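# Transfer the green pen between plates

## Task

Lift the green pen off the blue plate and set it down on the white plate, then leave neither gripper in contact with the pen.

## Robot and tools

Robot: two arms, left_arm and right_arm, each with a two-finger gripper. Scene frame: origin at table height midway between the nominal bases, +z up, +x out over the table, left_arm on the +y side (image left/right may differ). Calibrated bases: left_arm at (-0.015, +0.340, 0) m with quat_wxyz (+1.000, 0, 0, -0.004); right_arm at (+0.046, -0.370, 0) m with quat_wxyz (+1.000, 0, 0, +0.015). Every hand pose, velocity, Hand target and wrist-camera pose is given in that arm's own base frame; the table and head cameras use the scene frame. A camera stand sits behind the arms. Printed hand poses can be a few centimetres off, worse at long reach.

Gripper: fingers point along its +z axis and close along its y axis. end_effector_position is the point between the pads, about 1 cm short of the tips. Opening runs from -1 (closed) to +1 (fully open, 0.093 m). Pads meet near a grip_measured of -0.94; each millimetre of object width adds about 0.0208. To grip firmly, command at least 0.24 below the width reading; to release, command well above it. grip_measured may read up to about 0.02 too open. A thin object held at -1 cannot be told apart from an empty grip by grip_measured alone, so check cameras.

Row layout (used by execute_actions and move): 16 numbers, always both arms: left_arm x, y, z (metres), qw, qx, qy, qz (w first), opening; then the same eight for right_arm. Position and quaternion are absolute targets for end_effector_position and end_effector_quat_wxyz in that arm's base frame, not offsets. To keep an arm still, resend its last reported pose and intended opening each call; resend the same quaternion to hold orientation.

execute_actions: argument actions is a list of actions; each action is a table of up to 15 rows, one per 1/30 s step, and a short table repeats its final row. An action is rejected for both arms if any target lies more than 0.6 m from that gripper's current position along any of its axes; a malformed action or a failing first action voids the call. cameras: list of names, ["all"], or [] (default: all only when actions is empty). An empty actions list returns state plus images.

move: target is one 16-number row or a list of up to 15 rows; grippers follow straight paths from their Hand target. speed in m/s, 0.002 to 2.9, default 0.25 (rotation capped at twice that in rad/s), one value or one per target. blend in metres rounds corners of a list (0 stops at each). opening_speed, at least 0.2 per second on the -1 to +1 scale, ramps finger changes. grip_force: 10 to 50 N per pad, one value or one per arm, persists; low values close slowly. blocking=false returns after about 0.5 s while motion continues; a new move supersedes it. Total duration caps at 10 s. Paths ignore obstacles and the other arm; avoid routing near an arm's own base. Faster moves overshoot, stray and strike harder. Changed openings on later list targets apply only after everything is at rest there. The result adds a move: line: done, off_target, moving, held, fault, and limits such as paced (pose clipped) or held (steps withheld). Done means within 10 mm and 2 degrees; it says nothing about contact.

wait: seconds 0 to 10; arms keep their last command; a running move continues. stop: brakes the current move. zoom_image: camera (cam_head_left, cam_head_right, cam_left_wrist, cam_right_wrist, all 672x504) and region [x0, y0, x1, y1] in pixels from top-left, at most 504 each way, on the newest image. finished_scene: scene is the current scene number (1 or 2); irreversible, and the pen must stay placed without the robot.

Control notes: each step the commanded orientation is clipped to within 40 degrees of the measured one; position gets priority. One action may fall short, so check Hand target and resend the rest. Friction and gravity can leave the hand low, short or tilted, and small moves may go astray; verify and correct after each move. Tool commands shows current commands; a 0 opening is a real command. Joint positions end with the gripper gap in metres. Torques follow joint order, positive toward larger angle, with offsets and noise; the first three wrap at ±28 N m. Joint ranges (rad): waist -2.618 to 3.054, shoulder 0.000 to 3.142, elbow 0.000 to 3.142 (straight 2.901), wrist pitch -1.571 to 1.571, wrist yaw -1.571 to 1.571, wrist roll -2.094 to 2.094.

Avoid: dropping the pen or releasing it while moving, anything leaving the table, hard hits on fixtures, arm-to-arm contact (can fail the scene), closing on the other gripper, strain on wrist-camera cables (cable contact counts as touching), and motor overheating from long stretched holds (MOTOR HOT at 75 °C, fold-up fault at 90 °C). The pen may occasionally get nudged by outside pushes. Time while thinking passes, so be quick and smooth.

Each tool is called after "Request:" as name([rows], argument=value, ...), one row to a line, values as JSON.

## Session

Request:
execute_actions(actions=[])

Scene clock: 0.00 s.
left_arm: end_effector_position=(+0.3778, +0.0433, +0.0662) grip_measured=+1.000 end_effector_quat_wxyz=(+0.538, -0.102, +0.832, +0.092) | right_arm: end_effector_position=(+0.3883, -0.0296, +0.0658) grip_measured=+1.000 end_effector_quat_wxyz=(+0.518, +0.069, +0.847, -0.101)
Joint positions: left_arm=[-0.004 1.596 0.356 0.807 -0.27 -0.075 0.093] | right_arm=[0.046 1.599 0.425 0.694 0.285 0.036 0.093]
Joint velocities: within noise
Joint torques (N m): no reading
Motor temperatures (°C): left_arm=[26 28 30 30 26 28 26] | right_arm=[27 30 26 26 26 27 27]
Heat: left arm: 30 °C; right arm: 30 °C.
Hand target: left_arm +0.3805, +0.0433, +0.0712; +0.544, -0.103, +0.828, +0.092 | right_arm +0.3904, -0.0295, +0.0699; +0.523, +0.070, +0.844, -0.100
Tool commands: left_gripper/opening=+1.0 right_gripper/opening=+1.0

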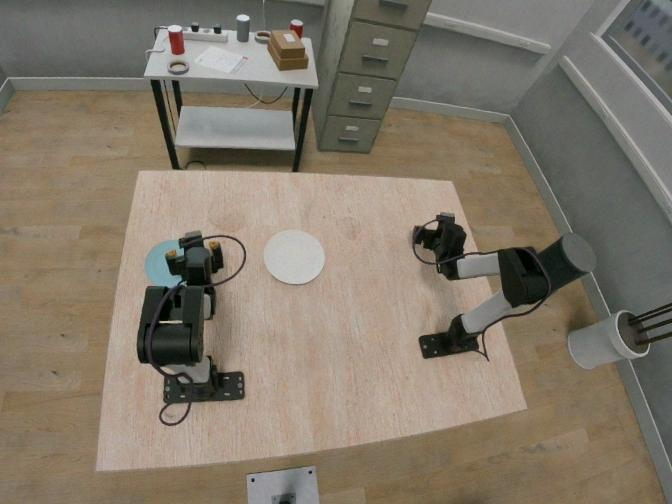

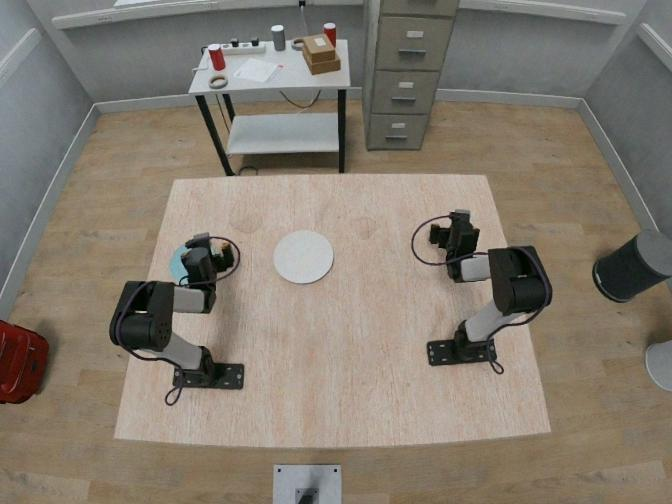

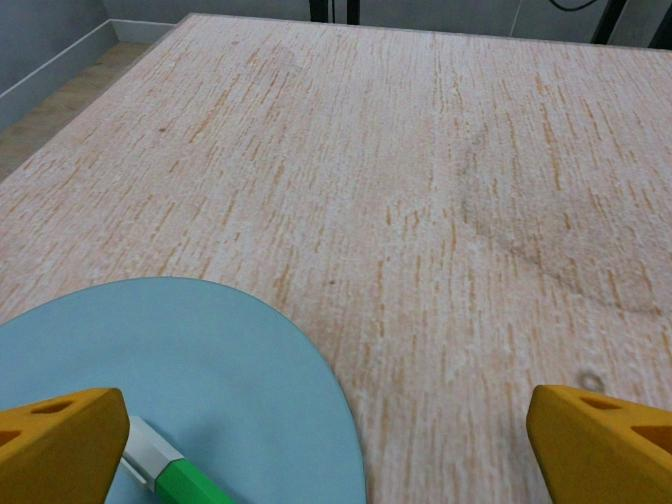

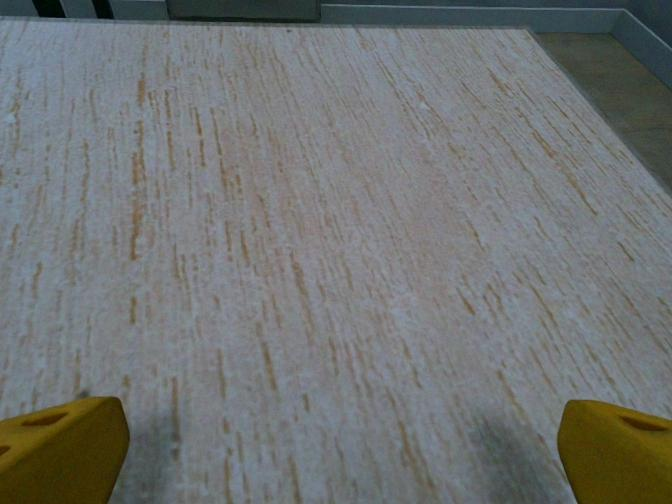

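Request:
move(target=[0.27,0.08,0.2,0.1,0,0.995,0,1,0.3904,-0.0295,0.0699,0.523,0.070,0.844,-0.1,1], cameras=["cam_head_left","cam_head_right","cam_left_wrist"])

Scene clock: 7.23 s.
left_arm: end_effector_position=(+0.2650, +0.0808, +0.1925) grip_measured=+1.000 end_effector_quat_wxyz=(+0.093, -0.010, +0.996, +0.007) | right_arm: end_effector_position=(+0.3883, -0.0296, +0.0658) grip_measured=+1.000 end_effector_quat_wxyz=(+0.518, +0.069, +0.847, -0.101)
Joint positions: left_arm=[0.323 1.445 1.426 -1.369 0.044 0.298 0.093] | right_arm=[0.046 1.599 0.425 0.694 0.285 0.036 0.093]
Joint torques (N m): left_arm=[0.69 -3.36 10.65 0.68 0.27 0.2] | right_arm=[0.23 -6.08 5.23 2.64 0.01 0.08]
Heat: left arm: 31 °C; right arm: 30 °C.
Hand target: left_arm +0.2688, +0.0814, +0.2011; +0.101, -0.006, +0.995, +0.002 | right_arm +0.3904, -0.0295, +0.0699; +0.523, +0.070, +0.844, -0.100
Off the commanded pose: left_arm 0.009 m, 2 deg | right_arm 0.005 m, 1 deg.
move: done
Images, in order (width x height): cam_head_left 672x504, cam_head_right 672x504, cam_left_wrist 672x504.

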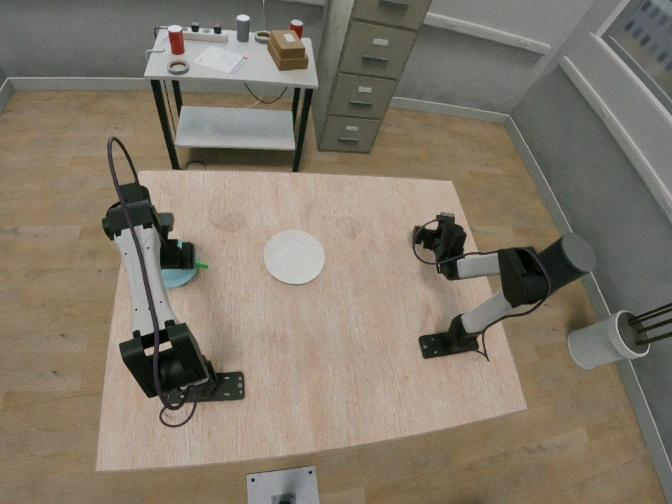

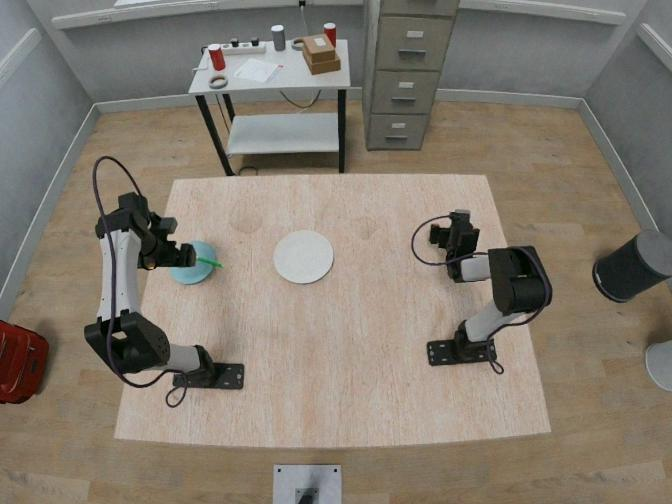

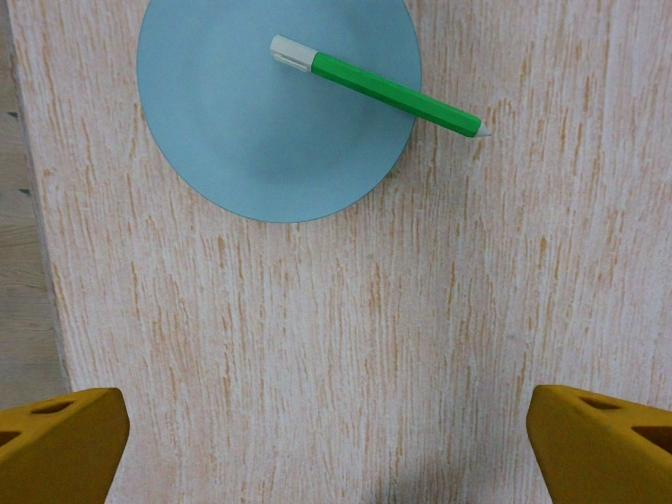

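Request:
move(target=[0.34,0.063,0.15,0,-0.566,0.824,0,1,0.3904,-0.0295,0.0699,0.523,0.070,0.844,-0.1,1], cameras=["cam_head_left","cam_head_right","cam_left_wrist"])

Scene clock: 29.80 s.
left_arm: end_effector_position=(+0.3338, +0.0612, +0.1452) grip_measured=+1.000 end_effector_quat_wxyz=(-0.009, -0.559, +0.829, -0.008) | right_arm: end_effector_position=(+0.3883, -0.0296, +0.0658) grip_measured=+1.000 end_effector_quat_wxyz=(+0.518, +0.069, +0.847, -0.101)
Joint positions: left_arm=[0.192 1.84 1.678 -1.418 0.021 -0.995 0.093] | right_arm=[0.046 1.599 0.425 0.694 0.285 0.036 0.093]
Joint torques (N m): left_arm=[-0.85 -5.87 10.25 0.28 -0.15 -0.15] | right_arm=[0.21 -6.04 5.22 2.63 0.01 0.08]
Motor temperatures (°C): left_arm=[26 29 33 30 26 28 26] | right_arm=[27 32 28 32 26 27 27]
Heat: left arm: 33 °C; right arm: 32 °C.
Hand target: left_arm +0.3401, +0.0610, +0.1503; -0.002, -0.562, +0.827, -0.005 | right_arm +0.3904, -0.0295, +0.0699; +0.523, +0.070, +0.844, -0.100
Off the commanded pose: left_arm 0.008 m, 2 deg | right_arm 0.005 m, 1 deg.
move: done
Images, in order (width x height): cam_head_left 672x504, cam_head_right 672x504, cam_left_wrist 672x504.

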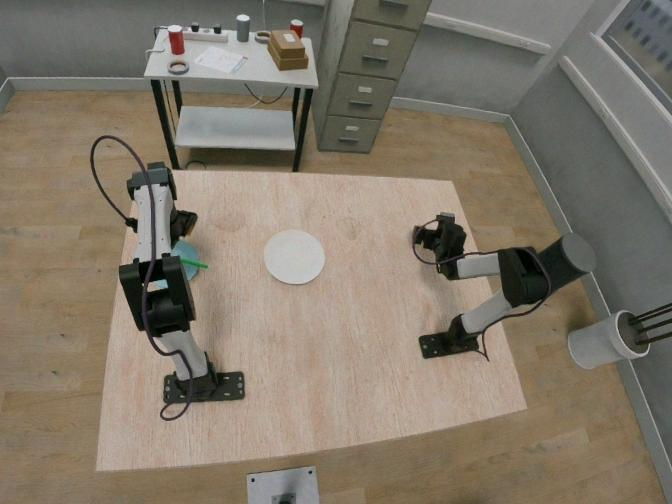

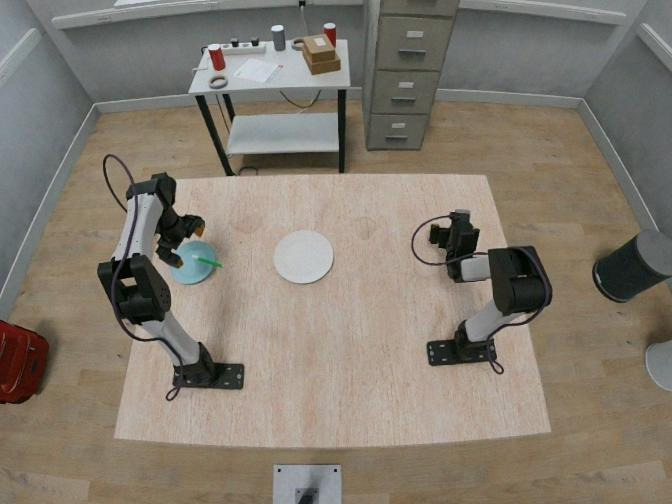

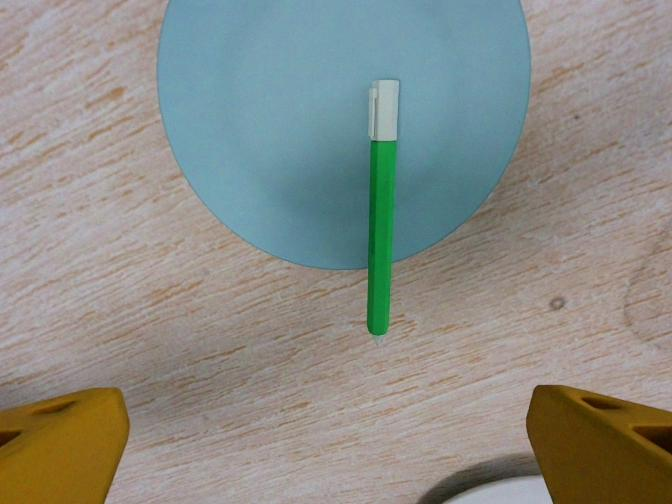

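Request:
move(target=[0.354,0.058,0.078,0,-0.566,0.824,0,1,0.3904,-0.0295,0.0699,0.523,0.070,0.844,-0.1,1], cameras=["cam_head_left","cam_head_right","cam_left_wrist"])

Scene clock: 42.87 s.
left_arm: end_effector_position=(+0.3548, +0.0574, +0.0850) grip_measured=+1.000 end_effector_quat_wxyz=(-0.002, -0.563, +0.826, -0.011) | right_arm: end_effector_position=(+0.3883, -0.0296, +0.0658) grip_measured=+1.000 end_effector_quat_wxyz=(+0.518, +0.069, +0.847, -0.101)
Joint positions: left_arm=[0.17 1.911 1.532 -1.185 0.021 -1.026 0.093] | right_arm=[0.046 1.599 0.425 0.694 0.285 0.036 0.093]
Joint torques (N m): left_arm=[-0.75 -7.06 5.09 0.64 -0.29 -0.15] | right_arm=[0.21 -6.08 5.23 2.63 0.01 0.09]
Heat: left arm: 34 °C; right arm: 33 °C.
Hand target: left_arm +0.3539, +0.0581, +0.0781; +0.000, -0.566, +0.824, +0.000 | right_arm +0.3904, -0.0295, +0.0699; +0.523, +0.070, +0.844, -0.100
Off the commanded pose: left_arm 0.007 m, 1 deg | right_arm 0.005 m, 1 deg.
move: done
Images, in order (width x height): cam_head_left 672x504, cam_head_right 672x504, cam_left_wrist 672x504.

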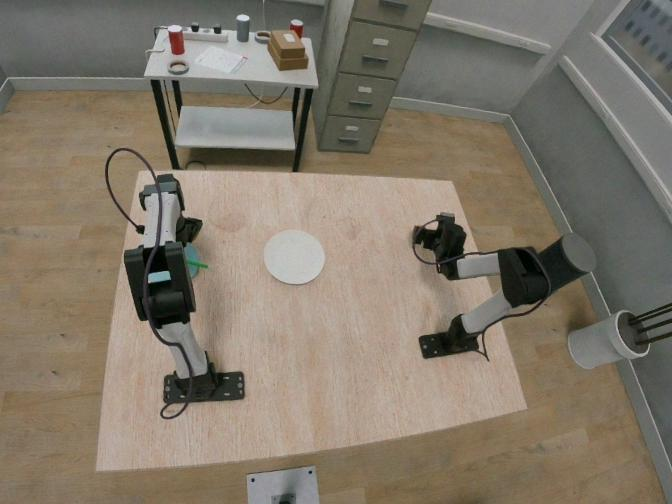

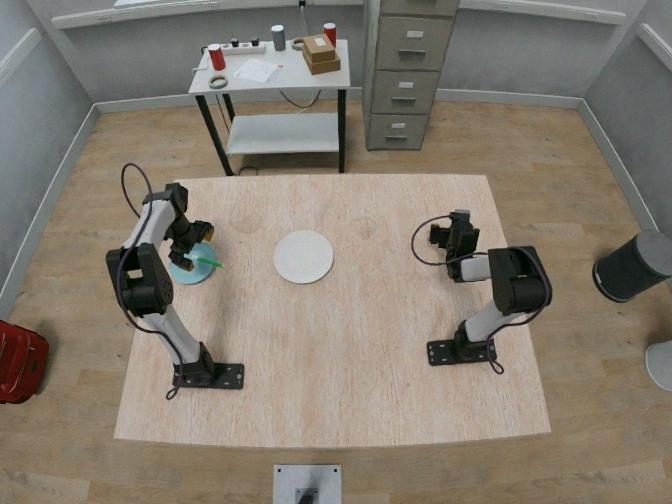

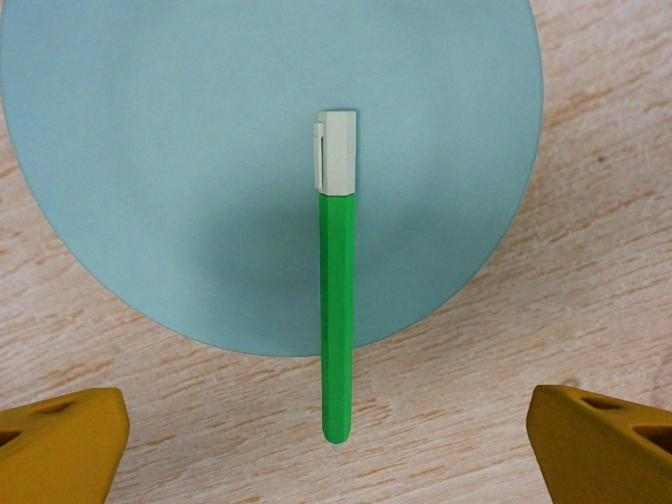

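Request:
move(target=[0.354,0.058,0.04,0,-0.566,0.824,0,1,0.3904,-0.0295,0.0699,0.523,0.070,0.844,-0.1,1], cameras=["cam_head_right","cam_left_wrist"])

Request:
zoom_image(camera="cam_head_right", region=[130, 200, 260, 300])

Scene clock: 65.53 s.
left_arm: end_effector_position=(+0.3566, +0.0578, +0.0493) grip_measured=+1.000 end_effector_quat_wxyz=(+0.002, -0.563, +0.826, -0.012) | right_arm: end_effector_position=(+0.3883, -0.0296, +0.0658) grip_measured=+1.000 end_effector_quat_wxyz=(+0.518, +0.069, +0.847, -0.101)
Joint positions: left_arm=[0.17 1.94 1.426 -1.044 0.021 -1.026 0.093] | right_arm=[0.046 1.599 0.425 0.694 0.285 0.036 0.093]
Joint torques (N m): left_arm=[-0.77 -6.78 4.77 0.68 -0.29 -0.14] | right_arm=[0.23 -6.05 5.24 2.63 0.01 0.09]
Heat: left arm: 33 °C; right arm: 35 °C.
Hand target: left_arm +0.3539, +0.0580, +0.0402; +0.000, -0.566, +0.824, +0.000 | right_arm +0.3904, -0.0295, +0.0699; +0.523, +0.070, +0.844, -0.100
Off the commanded pose: left_arm 0.010 m, 1 deg | right_arm 0.005 m, 1 deg.
move: done
Images, in order (width x height): cam_head_right 672x504, cam_left_wrist 672x504.

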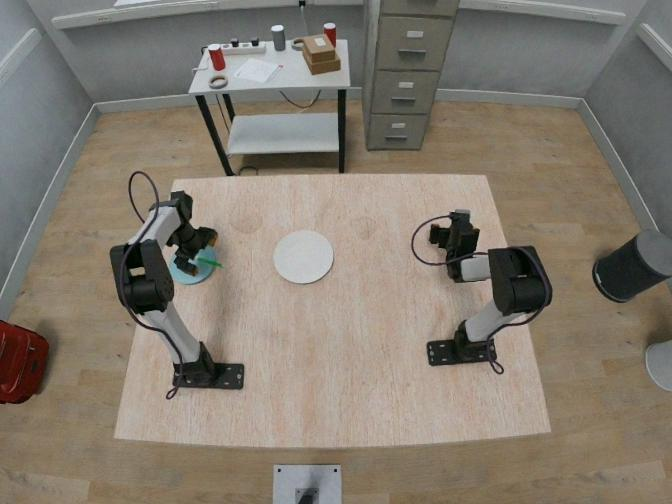

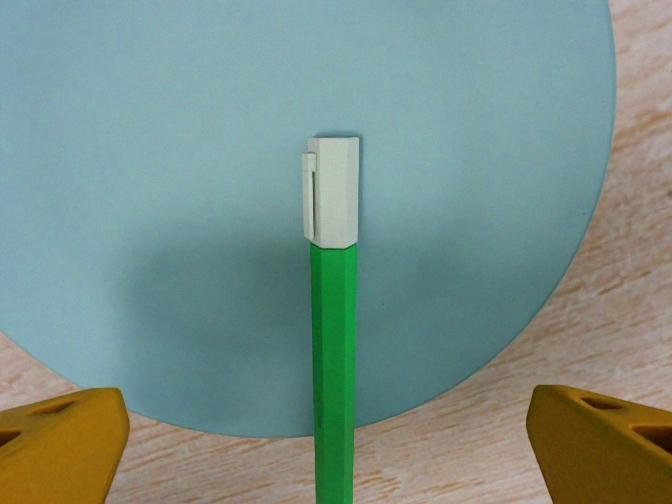

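Scaled by 3.877.

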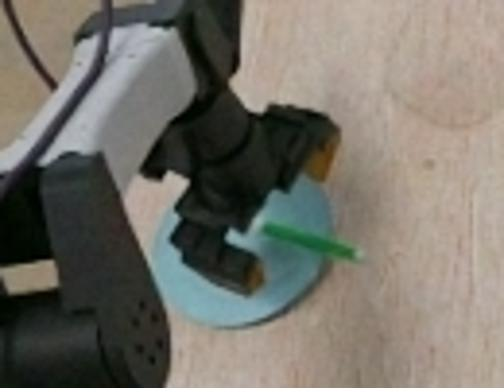

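Request:
move([
  [0.360,0.076,0.032,0,-0.566,0.824,0,1,0.3904,-0.0295,0.0699,0.523,0.070,0.844,-0.1,1],
  [0.360,0.076,0.015,0,-0.566,0.824,0,1,0.3904,-0.0295,0.0699,0.523,0.070,0.844,-0.1,1],
], speed=[0.15,0.05], cameras=["cam_head_right","cam_left_wrist"])

Request:
zoom_image(camera="cam_head_right", region=[130, 200, 260, 300])

Scene clock: 74.27 s.
left_arm: end_effector_position=(+0.3649, +0.0711, +0.0296) grip_measured=+1.000 end_effector_quat_wxyz=(+0.006, -0.569, +0.822, -0.013) | right_arm: end_effector_position=(+0.3883, -0.0296, +0.0658) grip_measured=+1.000 end_effector_quat_wxyz=(+0.518, +0.069, +0.847, -0.101)
Joint positions: left_arm=[0.201 1.993 1.42 -0.977 0.02 -1.01 0.093] | right_arm=[0.046 1.599 0.425 0.694 0.285 0.036 0.093]
Joint torques (N m): left_arm=[0.53 -6.3 4.18 0.77 -0.27 0.19] | right_arm=[0.21 -6.06 5.24 2.63 0.01 0.08]
Heat: left arm: 33 °C; right arm: 35 °C.
Hand target: left_arm +0.3594, +0.0757, +0.0155; -0.001, -0.566, +0.824, +0.000 | right_arm +0.3904, -0.0295, +0.0699; +0.523, +0.070, +0.844, -0.100
Off the commanded pose: left_arm 0.016 m, 2 deg | right_arm 0.005 m, 1 deg.
move: off_target (left_arm)
Images, in order (width x height): cam_head_right 672x504, cam_left_wrist 672x504.

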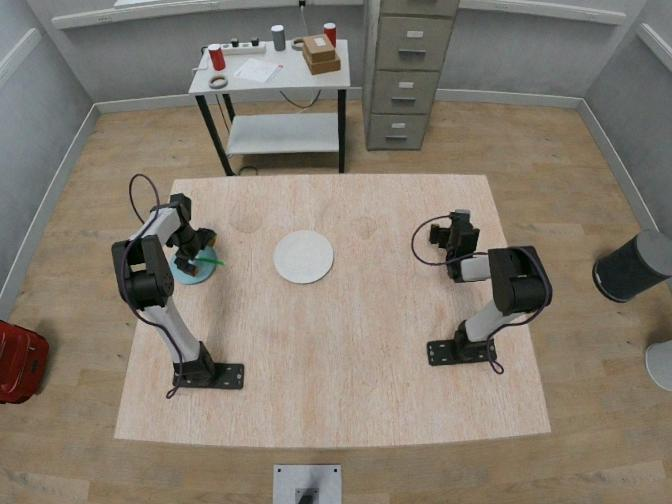

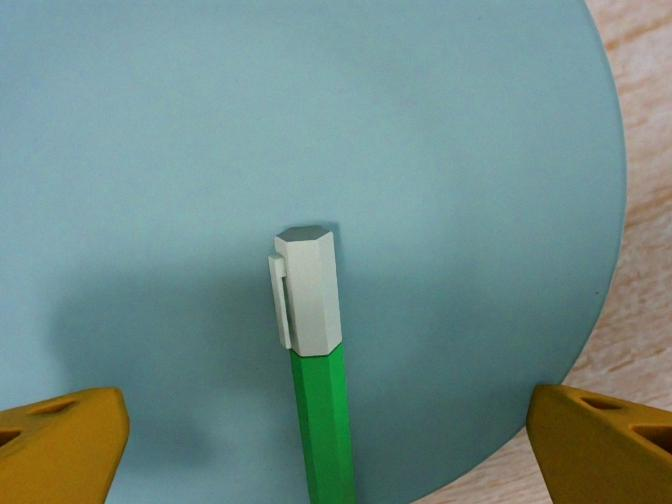

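Scaled by 3.877.

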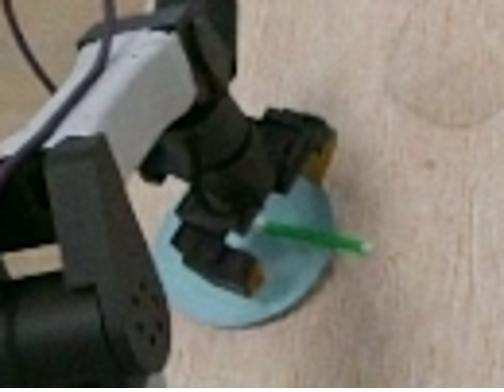

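Request:
move(target=[0.355,0.078,0.006,0,-0.566,0.824,0,1,0.3904,-0.0295,0.0699,0.523,0.070,0.844,-0.1,1], speed=0.05, cameras=["cam_left_wrist"])

Scene clock: 81.13 s.
left_arm: end_effector_position=(+0.3650, +0.0724, +0.0250) grip_measured=+1.000 end_effector_quat_wxyz=(+0.010, -0.567, +0.824, -0.015) | right_arm: end_effector_position=(+0.3883, -0.0296, +0.0658) grip_measured=+1.000 end_effector_quat_wxyz=(+0.518, +0.069, +0.847, -0.101)
Joint positions: left_arm=[0.205 1.992 1.399 -0.947 0.02 -1.001 0.093] | right_arm=[0.046 1.599 0.425 0.694 0.285 0.036 0.093]
Joint torques (N m): left_arm=[0.99 -6.45 2.33 0.91 -0.26 0.18] | right_arm=[0.23 -6.05 5.22 2.63 0 0.08]
Heat: left arm: 33 °C; right arm: 36 °C.
Hand target: left_arm +0.3546, +0.0776, +0.0070; +0.000, -0.566, +0.824, +0.000 | right_arm +0.3904, -0.0295, +0.0699; +0.523, +0.070, +0.844, -0.100
Off the commanded pose: left_arm 0.022 m, 2 deg | right_arm 0.005 m, 1 deg.
move: off_target (left_arm)
Images, in order (width x height): cam_left_wrist 672x504.

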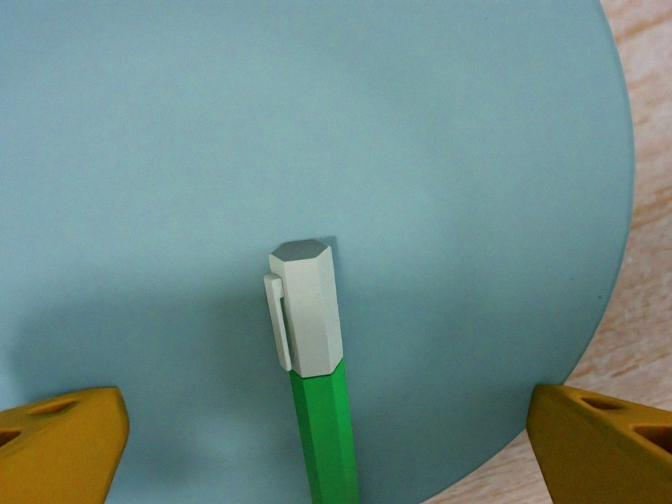

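Request:
move(target=[0.355,0.078,0.009,0,-0.566,0.824,0,-1,0.3904,-0.0295,0.0699,0.523,0.070,0.844,-0.1,1], speed=0.05, grip_force=30, opening_speed=1.5, cameras=["cam_left_wrist"])

Scene clock: 92.00 s.
left_arm: end_effector_position=(+0.3684, +0.0735, +0.0219) grip_measured=-0.809 end_effector_quat_wxyz=(+0.018, -0.570, +0.821, -0.021) | right_arm: end_effector_position=(+0.3883, -0.0296, +0.0658) grip_measured=+1.000 end_effector_quat_wxyz=(+0.518, +0.069, +0.847, -0.101)
Joint positions: left_arm=[0.208 1.992 1.385 -0.914 0.024 -1.006 0.006] | right_arm=[0.046 1.599 0.425 0.694 0.285 0.036 0.093]
Joint torques (N m): left_arm=[0.7 -6.71 4.16 0.49 -0.3 0.16] | right_arm=[0.23 -6.06 5.22 2.63 0.01 0.08]
Motor temperatures (°C): left_arm=[26 34 33 30 26 28 26] | right_arm=[27 33 30 36 26 27 27]
Heat: left arm: 34 °C; right arm: 36 °C.
Hand target: left_arm +0.3550, +0.0776, +0.0096; +0.000, -0.569, +0.822, -0.001 | right_arm +0.3904, -0.0295, +0.0699; +0.523, +0.070, +0.844, -0.100
Off the commanded pose: left_arm 0.019 m, 3 deg | right_arm 0.005 m, 1 deg.
grip_force (N): 30, 30
move: off_target (left_arm)
Images, in order (width x height): cam_left_wrist 672x504.

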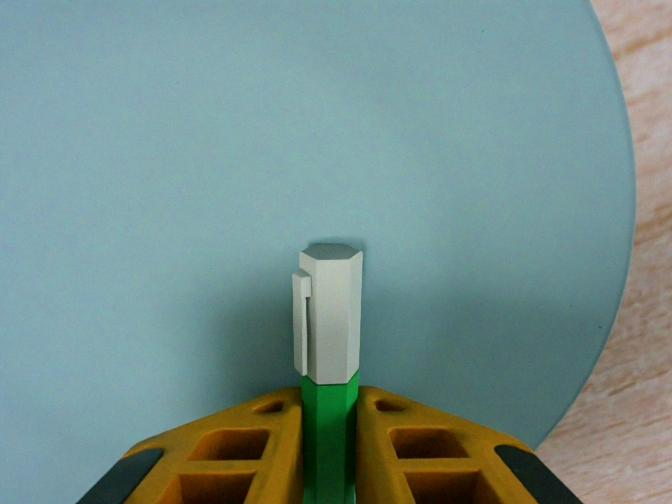

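Request:
move([
  [0.362,0.075,0.11,0,-0.566,0.824,0,-1,0.3904,-0.0295,0.0699,0.523,0.070,0.844,-0.1,1],
  [0.38,-0.17,0.11,0,-0.566,0.824,0,-1,0.3904,-0.0295,0.0699,0.523,0.070,0.844,-0.1,1],
], blend=[0.03,0], cameras=["cam_head_left","cam_head_right","cam_left_wrist"])

Request:
zoom_image(camera="cam_head_right", region=[230, 190, 360, 300])

Request:
zoom_image(camera="cam_head_left", region=[220, 190, 350, 300])

Scene clock: 103.80 s.
left_arm: end_effector_position=(+0.3715, -0.1719, +0.1072) grip_measured=-0.813 end_effector_quat_wxyz=(-0.009, -0.554, +0.833, +0.001) | right_arm: end_effector_position=(+0.3883, -0.0296, +0.0658) grip_measured=+1.000 end_effector_quat_wxyz=(+0.518, +0.069, +0.847, -0.101)
Joint positions: left_arm=[-0.428 2.13 1.939 -1.391 0.014 -1.601 0.006] | right_arm=[0.046 1.599 0.425 0.694 0.285 0.036 0.093]
Joint torques (N m): left_arm=[0.7 -7.68 10.24 0.22 -0.23 -0.16] | right_arm=[0.21 -6.05 5.2 2.63 0.01 0.09]
Heat: left arm: 35 °C; right arm: 37 °C.
Hand target: left_arm +0.3791, -0.1689, +0.1101; +0.000, -0.564, +0.826, +0.002 | right_arm +0.3904, -0.0295, +0.0699; +0.523, +0.070, +0.844, -0.100
Off the commanded pose: left_arm 0.009 m, 2 deg | right_arm 0.005 m, 1 deg.
grip_force (N): 30, 30
move: done
Images, in order (width x height): cam_head_left 672x504, cam_head_right 672x504, cam_left_wrist 672x504.

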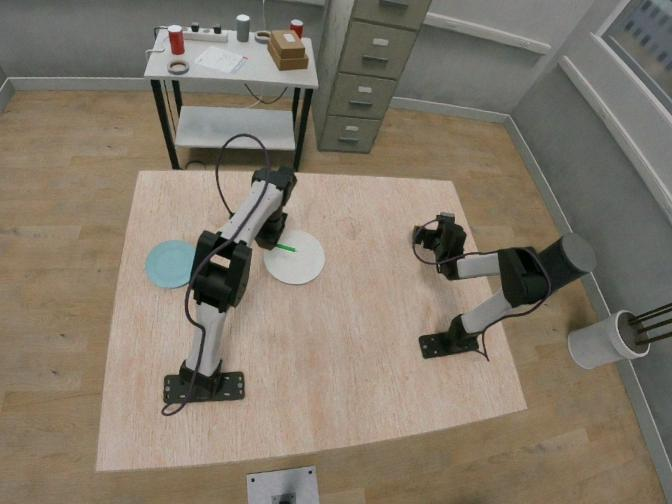

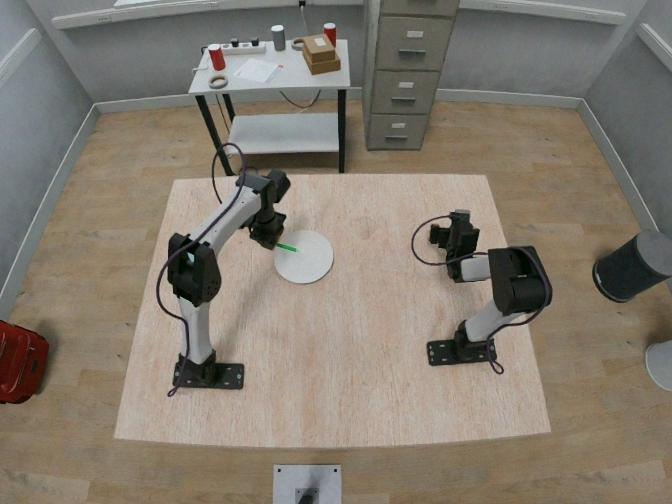

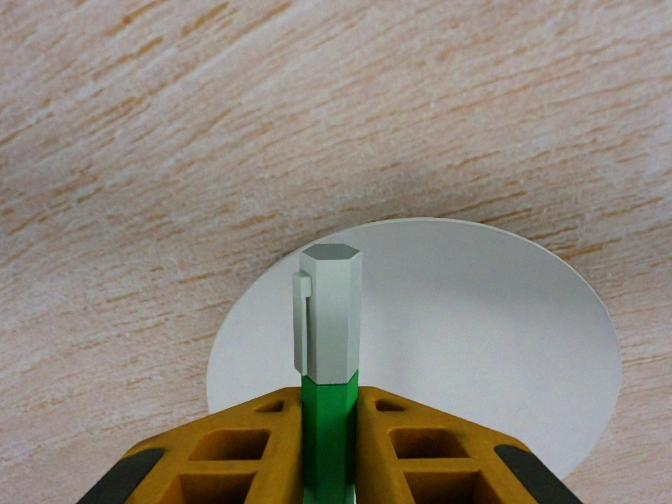

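Scaled by 3.877.

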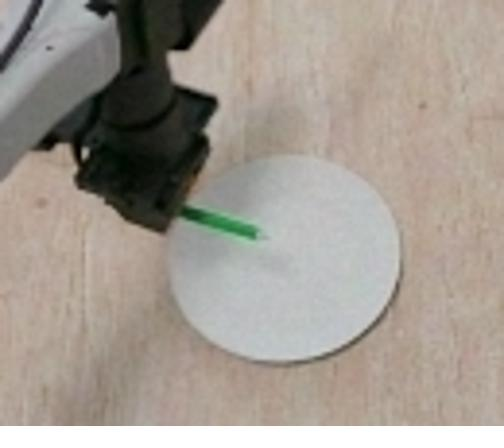

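Scaled by 3.877.

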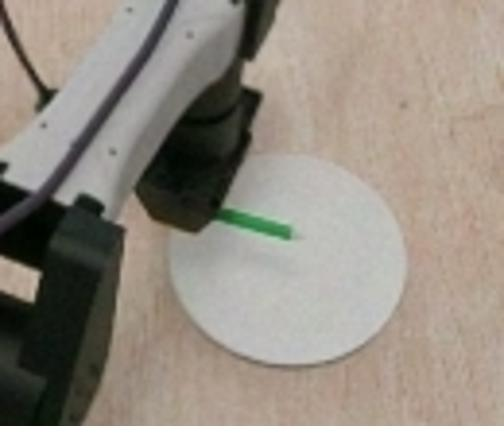

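Request:
move([
  [0.363,-0.218,0.06,0,-0.566,0.824,0,-1,0.3904,-0.0295,0.0699,0.523,0.070,0.844,-0.1,1],
  [0.358,-0.218,0.019,0,-0.566,0.824,0,-1,0.3904,-0.0295,0.0699,0.523,0.070,0.844,-0.1,1],
], speed=[0.2,0.05], blend=[0.01,0], cameras=["cam_head_right","cam_left_wrist"])

Request:
zoom_image(camera="cam_head_right", region=[230, 190, 360, 300])

Scene clock: 116.93 s.
left_arm: end_effector_position=(+0.3602, -0.2217, +0.0311) grip_measured=-0.813 end_effector_quat_wxyz=(-0.002, -0.559, +0.829, -0.013) | right_arm: end_effector_position=(+0.3883, -0.0296, +0.0658) grip_measured=+1.000 end_effector_quat_wxyz=(+0.518, +0.069, +0.847, -0.101)
Joint positions: left_arm=[-0.546 2.184 1.72 -1.085 0.014 -1.733 0.006] | right_arm=[0.046 1.599 0.425 0.694 0.285 0.036 0.093]
Joint torques (N m): left_arm=[-0.09 -8.14 4.7 0.59 -0.21 -0.16] | right_arm=[0.24 -6.06 5.24 2.63 0.01 0.09]
Heat: left arm: 35 °C; right arm: 38 °C.
Hand target: left_arm +0.3576, -0.2177, +0.0191; +0.000, -0.566, +0.825, +0.001 | right_arm +0.3904, -0.0295, +0.0699; +0.523, +0.070, +0.844, -0.100
Off the commanded pose: left_arm 0.013 m, 2 deg | right_arm 0.005 m, 1 deg.
grip_force (N): 30, 30
move: off_target (left_arm)
Images, in order (width x height): cam_head_right 672x504, cam_left_wrist 672x504.

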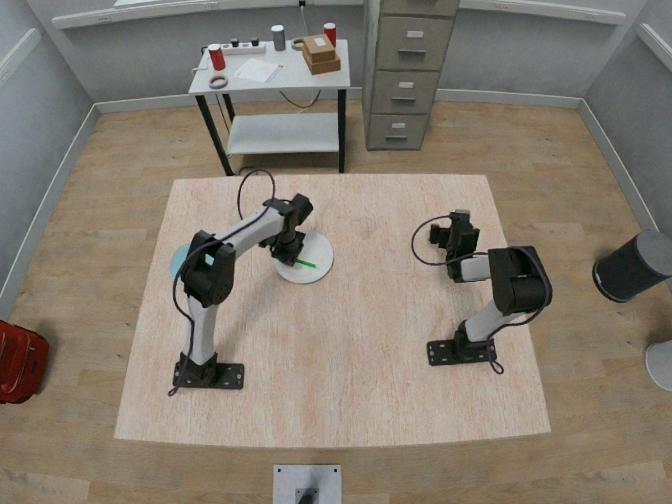

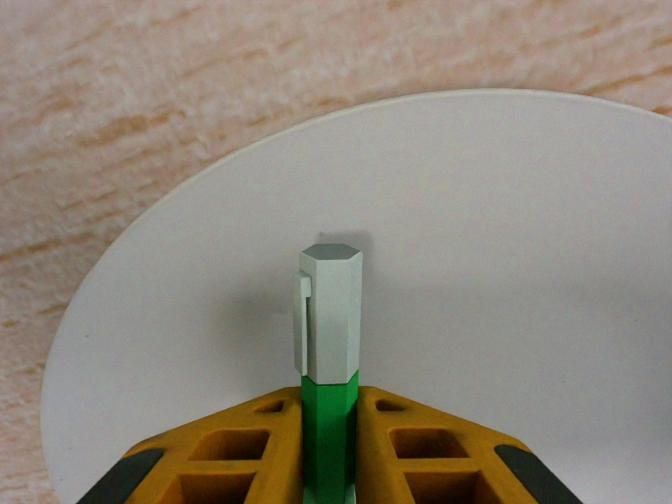

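Scaled by 3.877.

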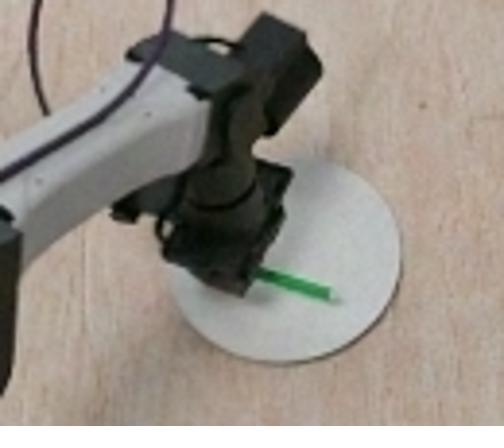

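Request:
move(target=[0.356,-0.216,0.006,0,-0.566,0.824,0,-1,0.3904,-0.0295,0.0699,0.523,0.070,0.844,-0.1,1], speed=0.04, cameras=["cam_left_wrist"])

Scene clock: 121.40 s.
left_arm: end_effector_position=(+0.3590, -0.2207, +0.0226) grip_measured=-0.813 end_effector_quat_wxyz=(-0.001, -0.560, +0.829, -0.013) | right_arm: end_effector_position=(+0.3883, -0.0296, +0.0658) grip_measured=+1.000 end_effector_quat_wxyz=(+0.518, +0.069, +0.847, -0.101)
Joint positions: left_arm=[-0.546 2.184 1.685 -1.049 0.012 -1.734 0.006] | right_arm=[0.046 1.599 0.425 0.694 0.285 0.036 0.093]
Joint torques (N m): left_arm=[0.05 -7.87 3.56 0.76 -0.2 -0.12] | right_arm=[0.21 -6.05 5.24 2.64 0.01 0.09]
Heat: left arm: 36 °C; right arm: 38 °C.
Hand target: left_arm +0.3558, -0.2157, +0.0065; +0.000, -0.566, +0.824, +0.000 | right_arm +0.3904, -0.0295, +0.0699; +0.523, +0.070, +0.844, -0.100
Off the commanded pose: left_arm 0.018 m, 2 deg | right_arm 0.005 m, 1 deg.
grip_force (N): 30, 30
move: off_target (left_arm)
Images, in order (width x height): cam_left_wrist 672x504.

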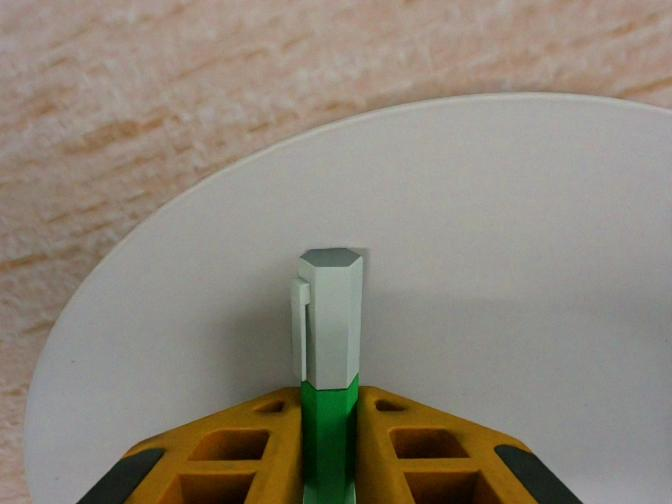

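Cap touching slightly; pen rests. Release, then lift.

Request:
move([
  [0.356,-0.217,0.009,0,-0.566,0.824,0,0.1,0.3904,-0.0295,0.0699,0.523,0.070,0.844,-0.1,1],
], opening_speed=0.8)

Request:
move(target=[0.358,-0.217,0.13,0,-0.566,0.824,0,0.1,0.3904,-0.0295,0.0699,0.523,0.070,0.844,-0.1,1], speed=0.15, cameras=["cam_head_right","cam_left_wrist"])

Scene clock: 127.90 s.
left_arm: end_effector_position=(+0.3565, -0.2191, +0.0226) grip_measured=+0.097 end_effector_quat_wxyz=(-0.003, -0.560, +0.828, -0.008) | right_arm: end_effector_position=(+0.3883, -0.0296, +0.0658) grip_measured=+1.000 end_effector_quat_wxyz=(+0.518, +0.069, +0.847, -0.101)
Joint positions: left_arm=[-0.546 2.184 1.685 -1.061 0.012 -1.736 0.05] | right_arm=[0.046 1.599 0.425 0.694 0.285 0.036 0.093]
Joint torques (N m): left_arm=[-0.13 -7.94 4.38 0.73 -0.19 -0.15] | right_arm=[0.24 -6.04 5.26 2.63 0.01 0.08]
Heat: left arm: 37 °C; right arm: 38 °C.
Hand target: left_arm +0.3555, -0.2167, +0.0093; +0.000, -0.567, +0.824, +0.001 | right_arm +0.3904, -0.0295, +0.0699; +0.523, +0.070, +0.844, -0.100
Off the commanded pose: left_arm 0.014 m, 1 deg | right_arm 0.005 m, 1 deg.
grip_force (N): 30, 30
move: off_target (left_arm)

Scene clock: 129.77 s.
left_arm: end_effector_position=(+0.3528, -0.2169, +0.1156) grip_measured=+0.097 end_effector_quat_wxyz=(-0.013, -0.560, +0.828, +0.013) | right_arm: end_effector_position=(+0.3883, -0.0296, +0.0658) grip_measured=+1.000 end_effector_quat_wxyz=(+0.518, +0.069, +0.847, -0.101)
Joint positions: left_arm=[-0.546 2.184 2.057 -1.478 0.012 -1.736 0.05] | right_arm=[0.046 1.599 0.425 0.694 0.285 0.036 0.093]
Joint torques (N m): left_arm=[0.1 -10.3 9.88 0.16 -0.19 -0.12] | right_arm=[0.21 -6.06 5.23 2.63 0.01 0.08]
Heat: left arm: 38 °C; right arm: 38 °C.
Hand target: left_arm +0.3579, -0.2170, +0.1299; +0.000, -0.566, +0.824, -0.001 | right_arm +0.3904, -0.0295, +0.0699; +0.523, +0.070, +0.844, -0.100
Off the commanded pose: left_arm 0.015 m, 2 deg | right_arm 0.005 m, 1 deg.
grip_force (N): 30, 30
move: off_target (left_arm)
Images, in order (width x height): cam_head_right 672x504, cam_left_wrist 672x504.

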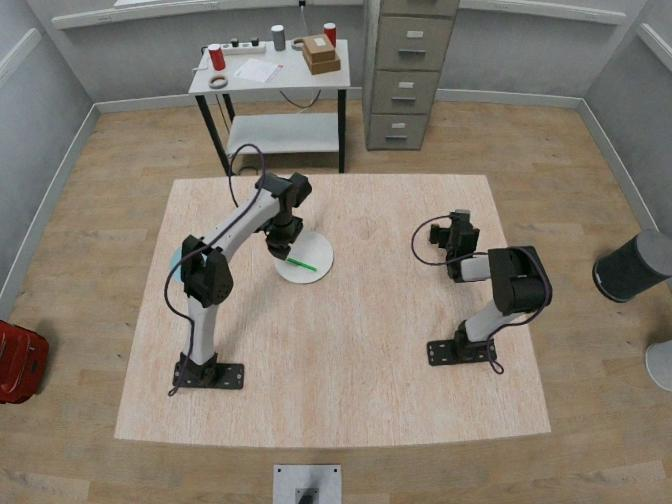

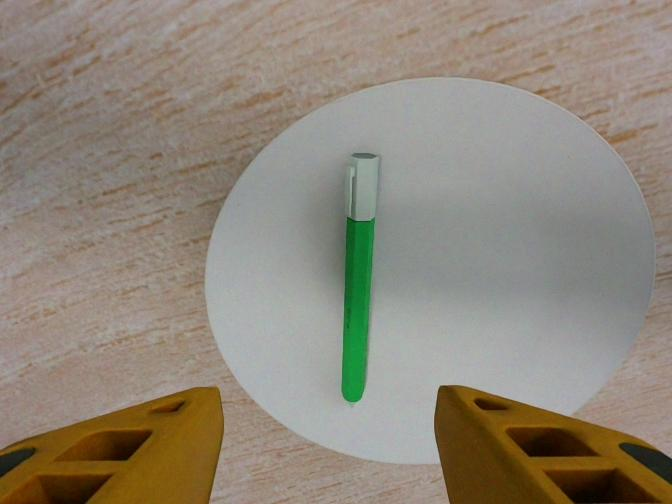

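Request:
finished_scene(scene=1)

The scene is finished: the task was done.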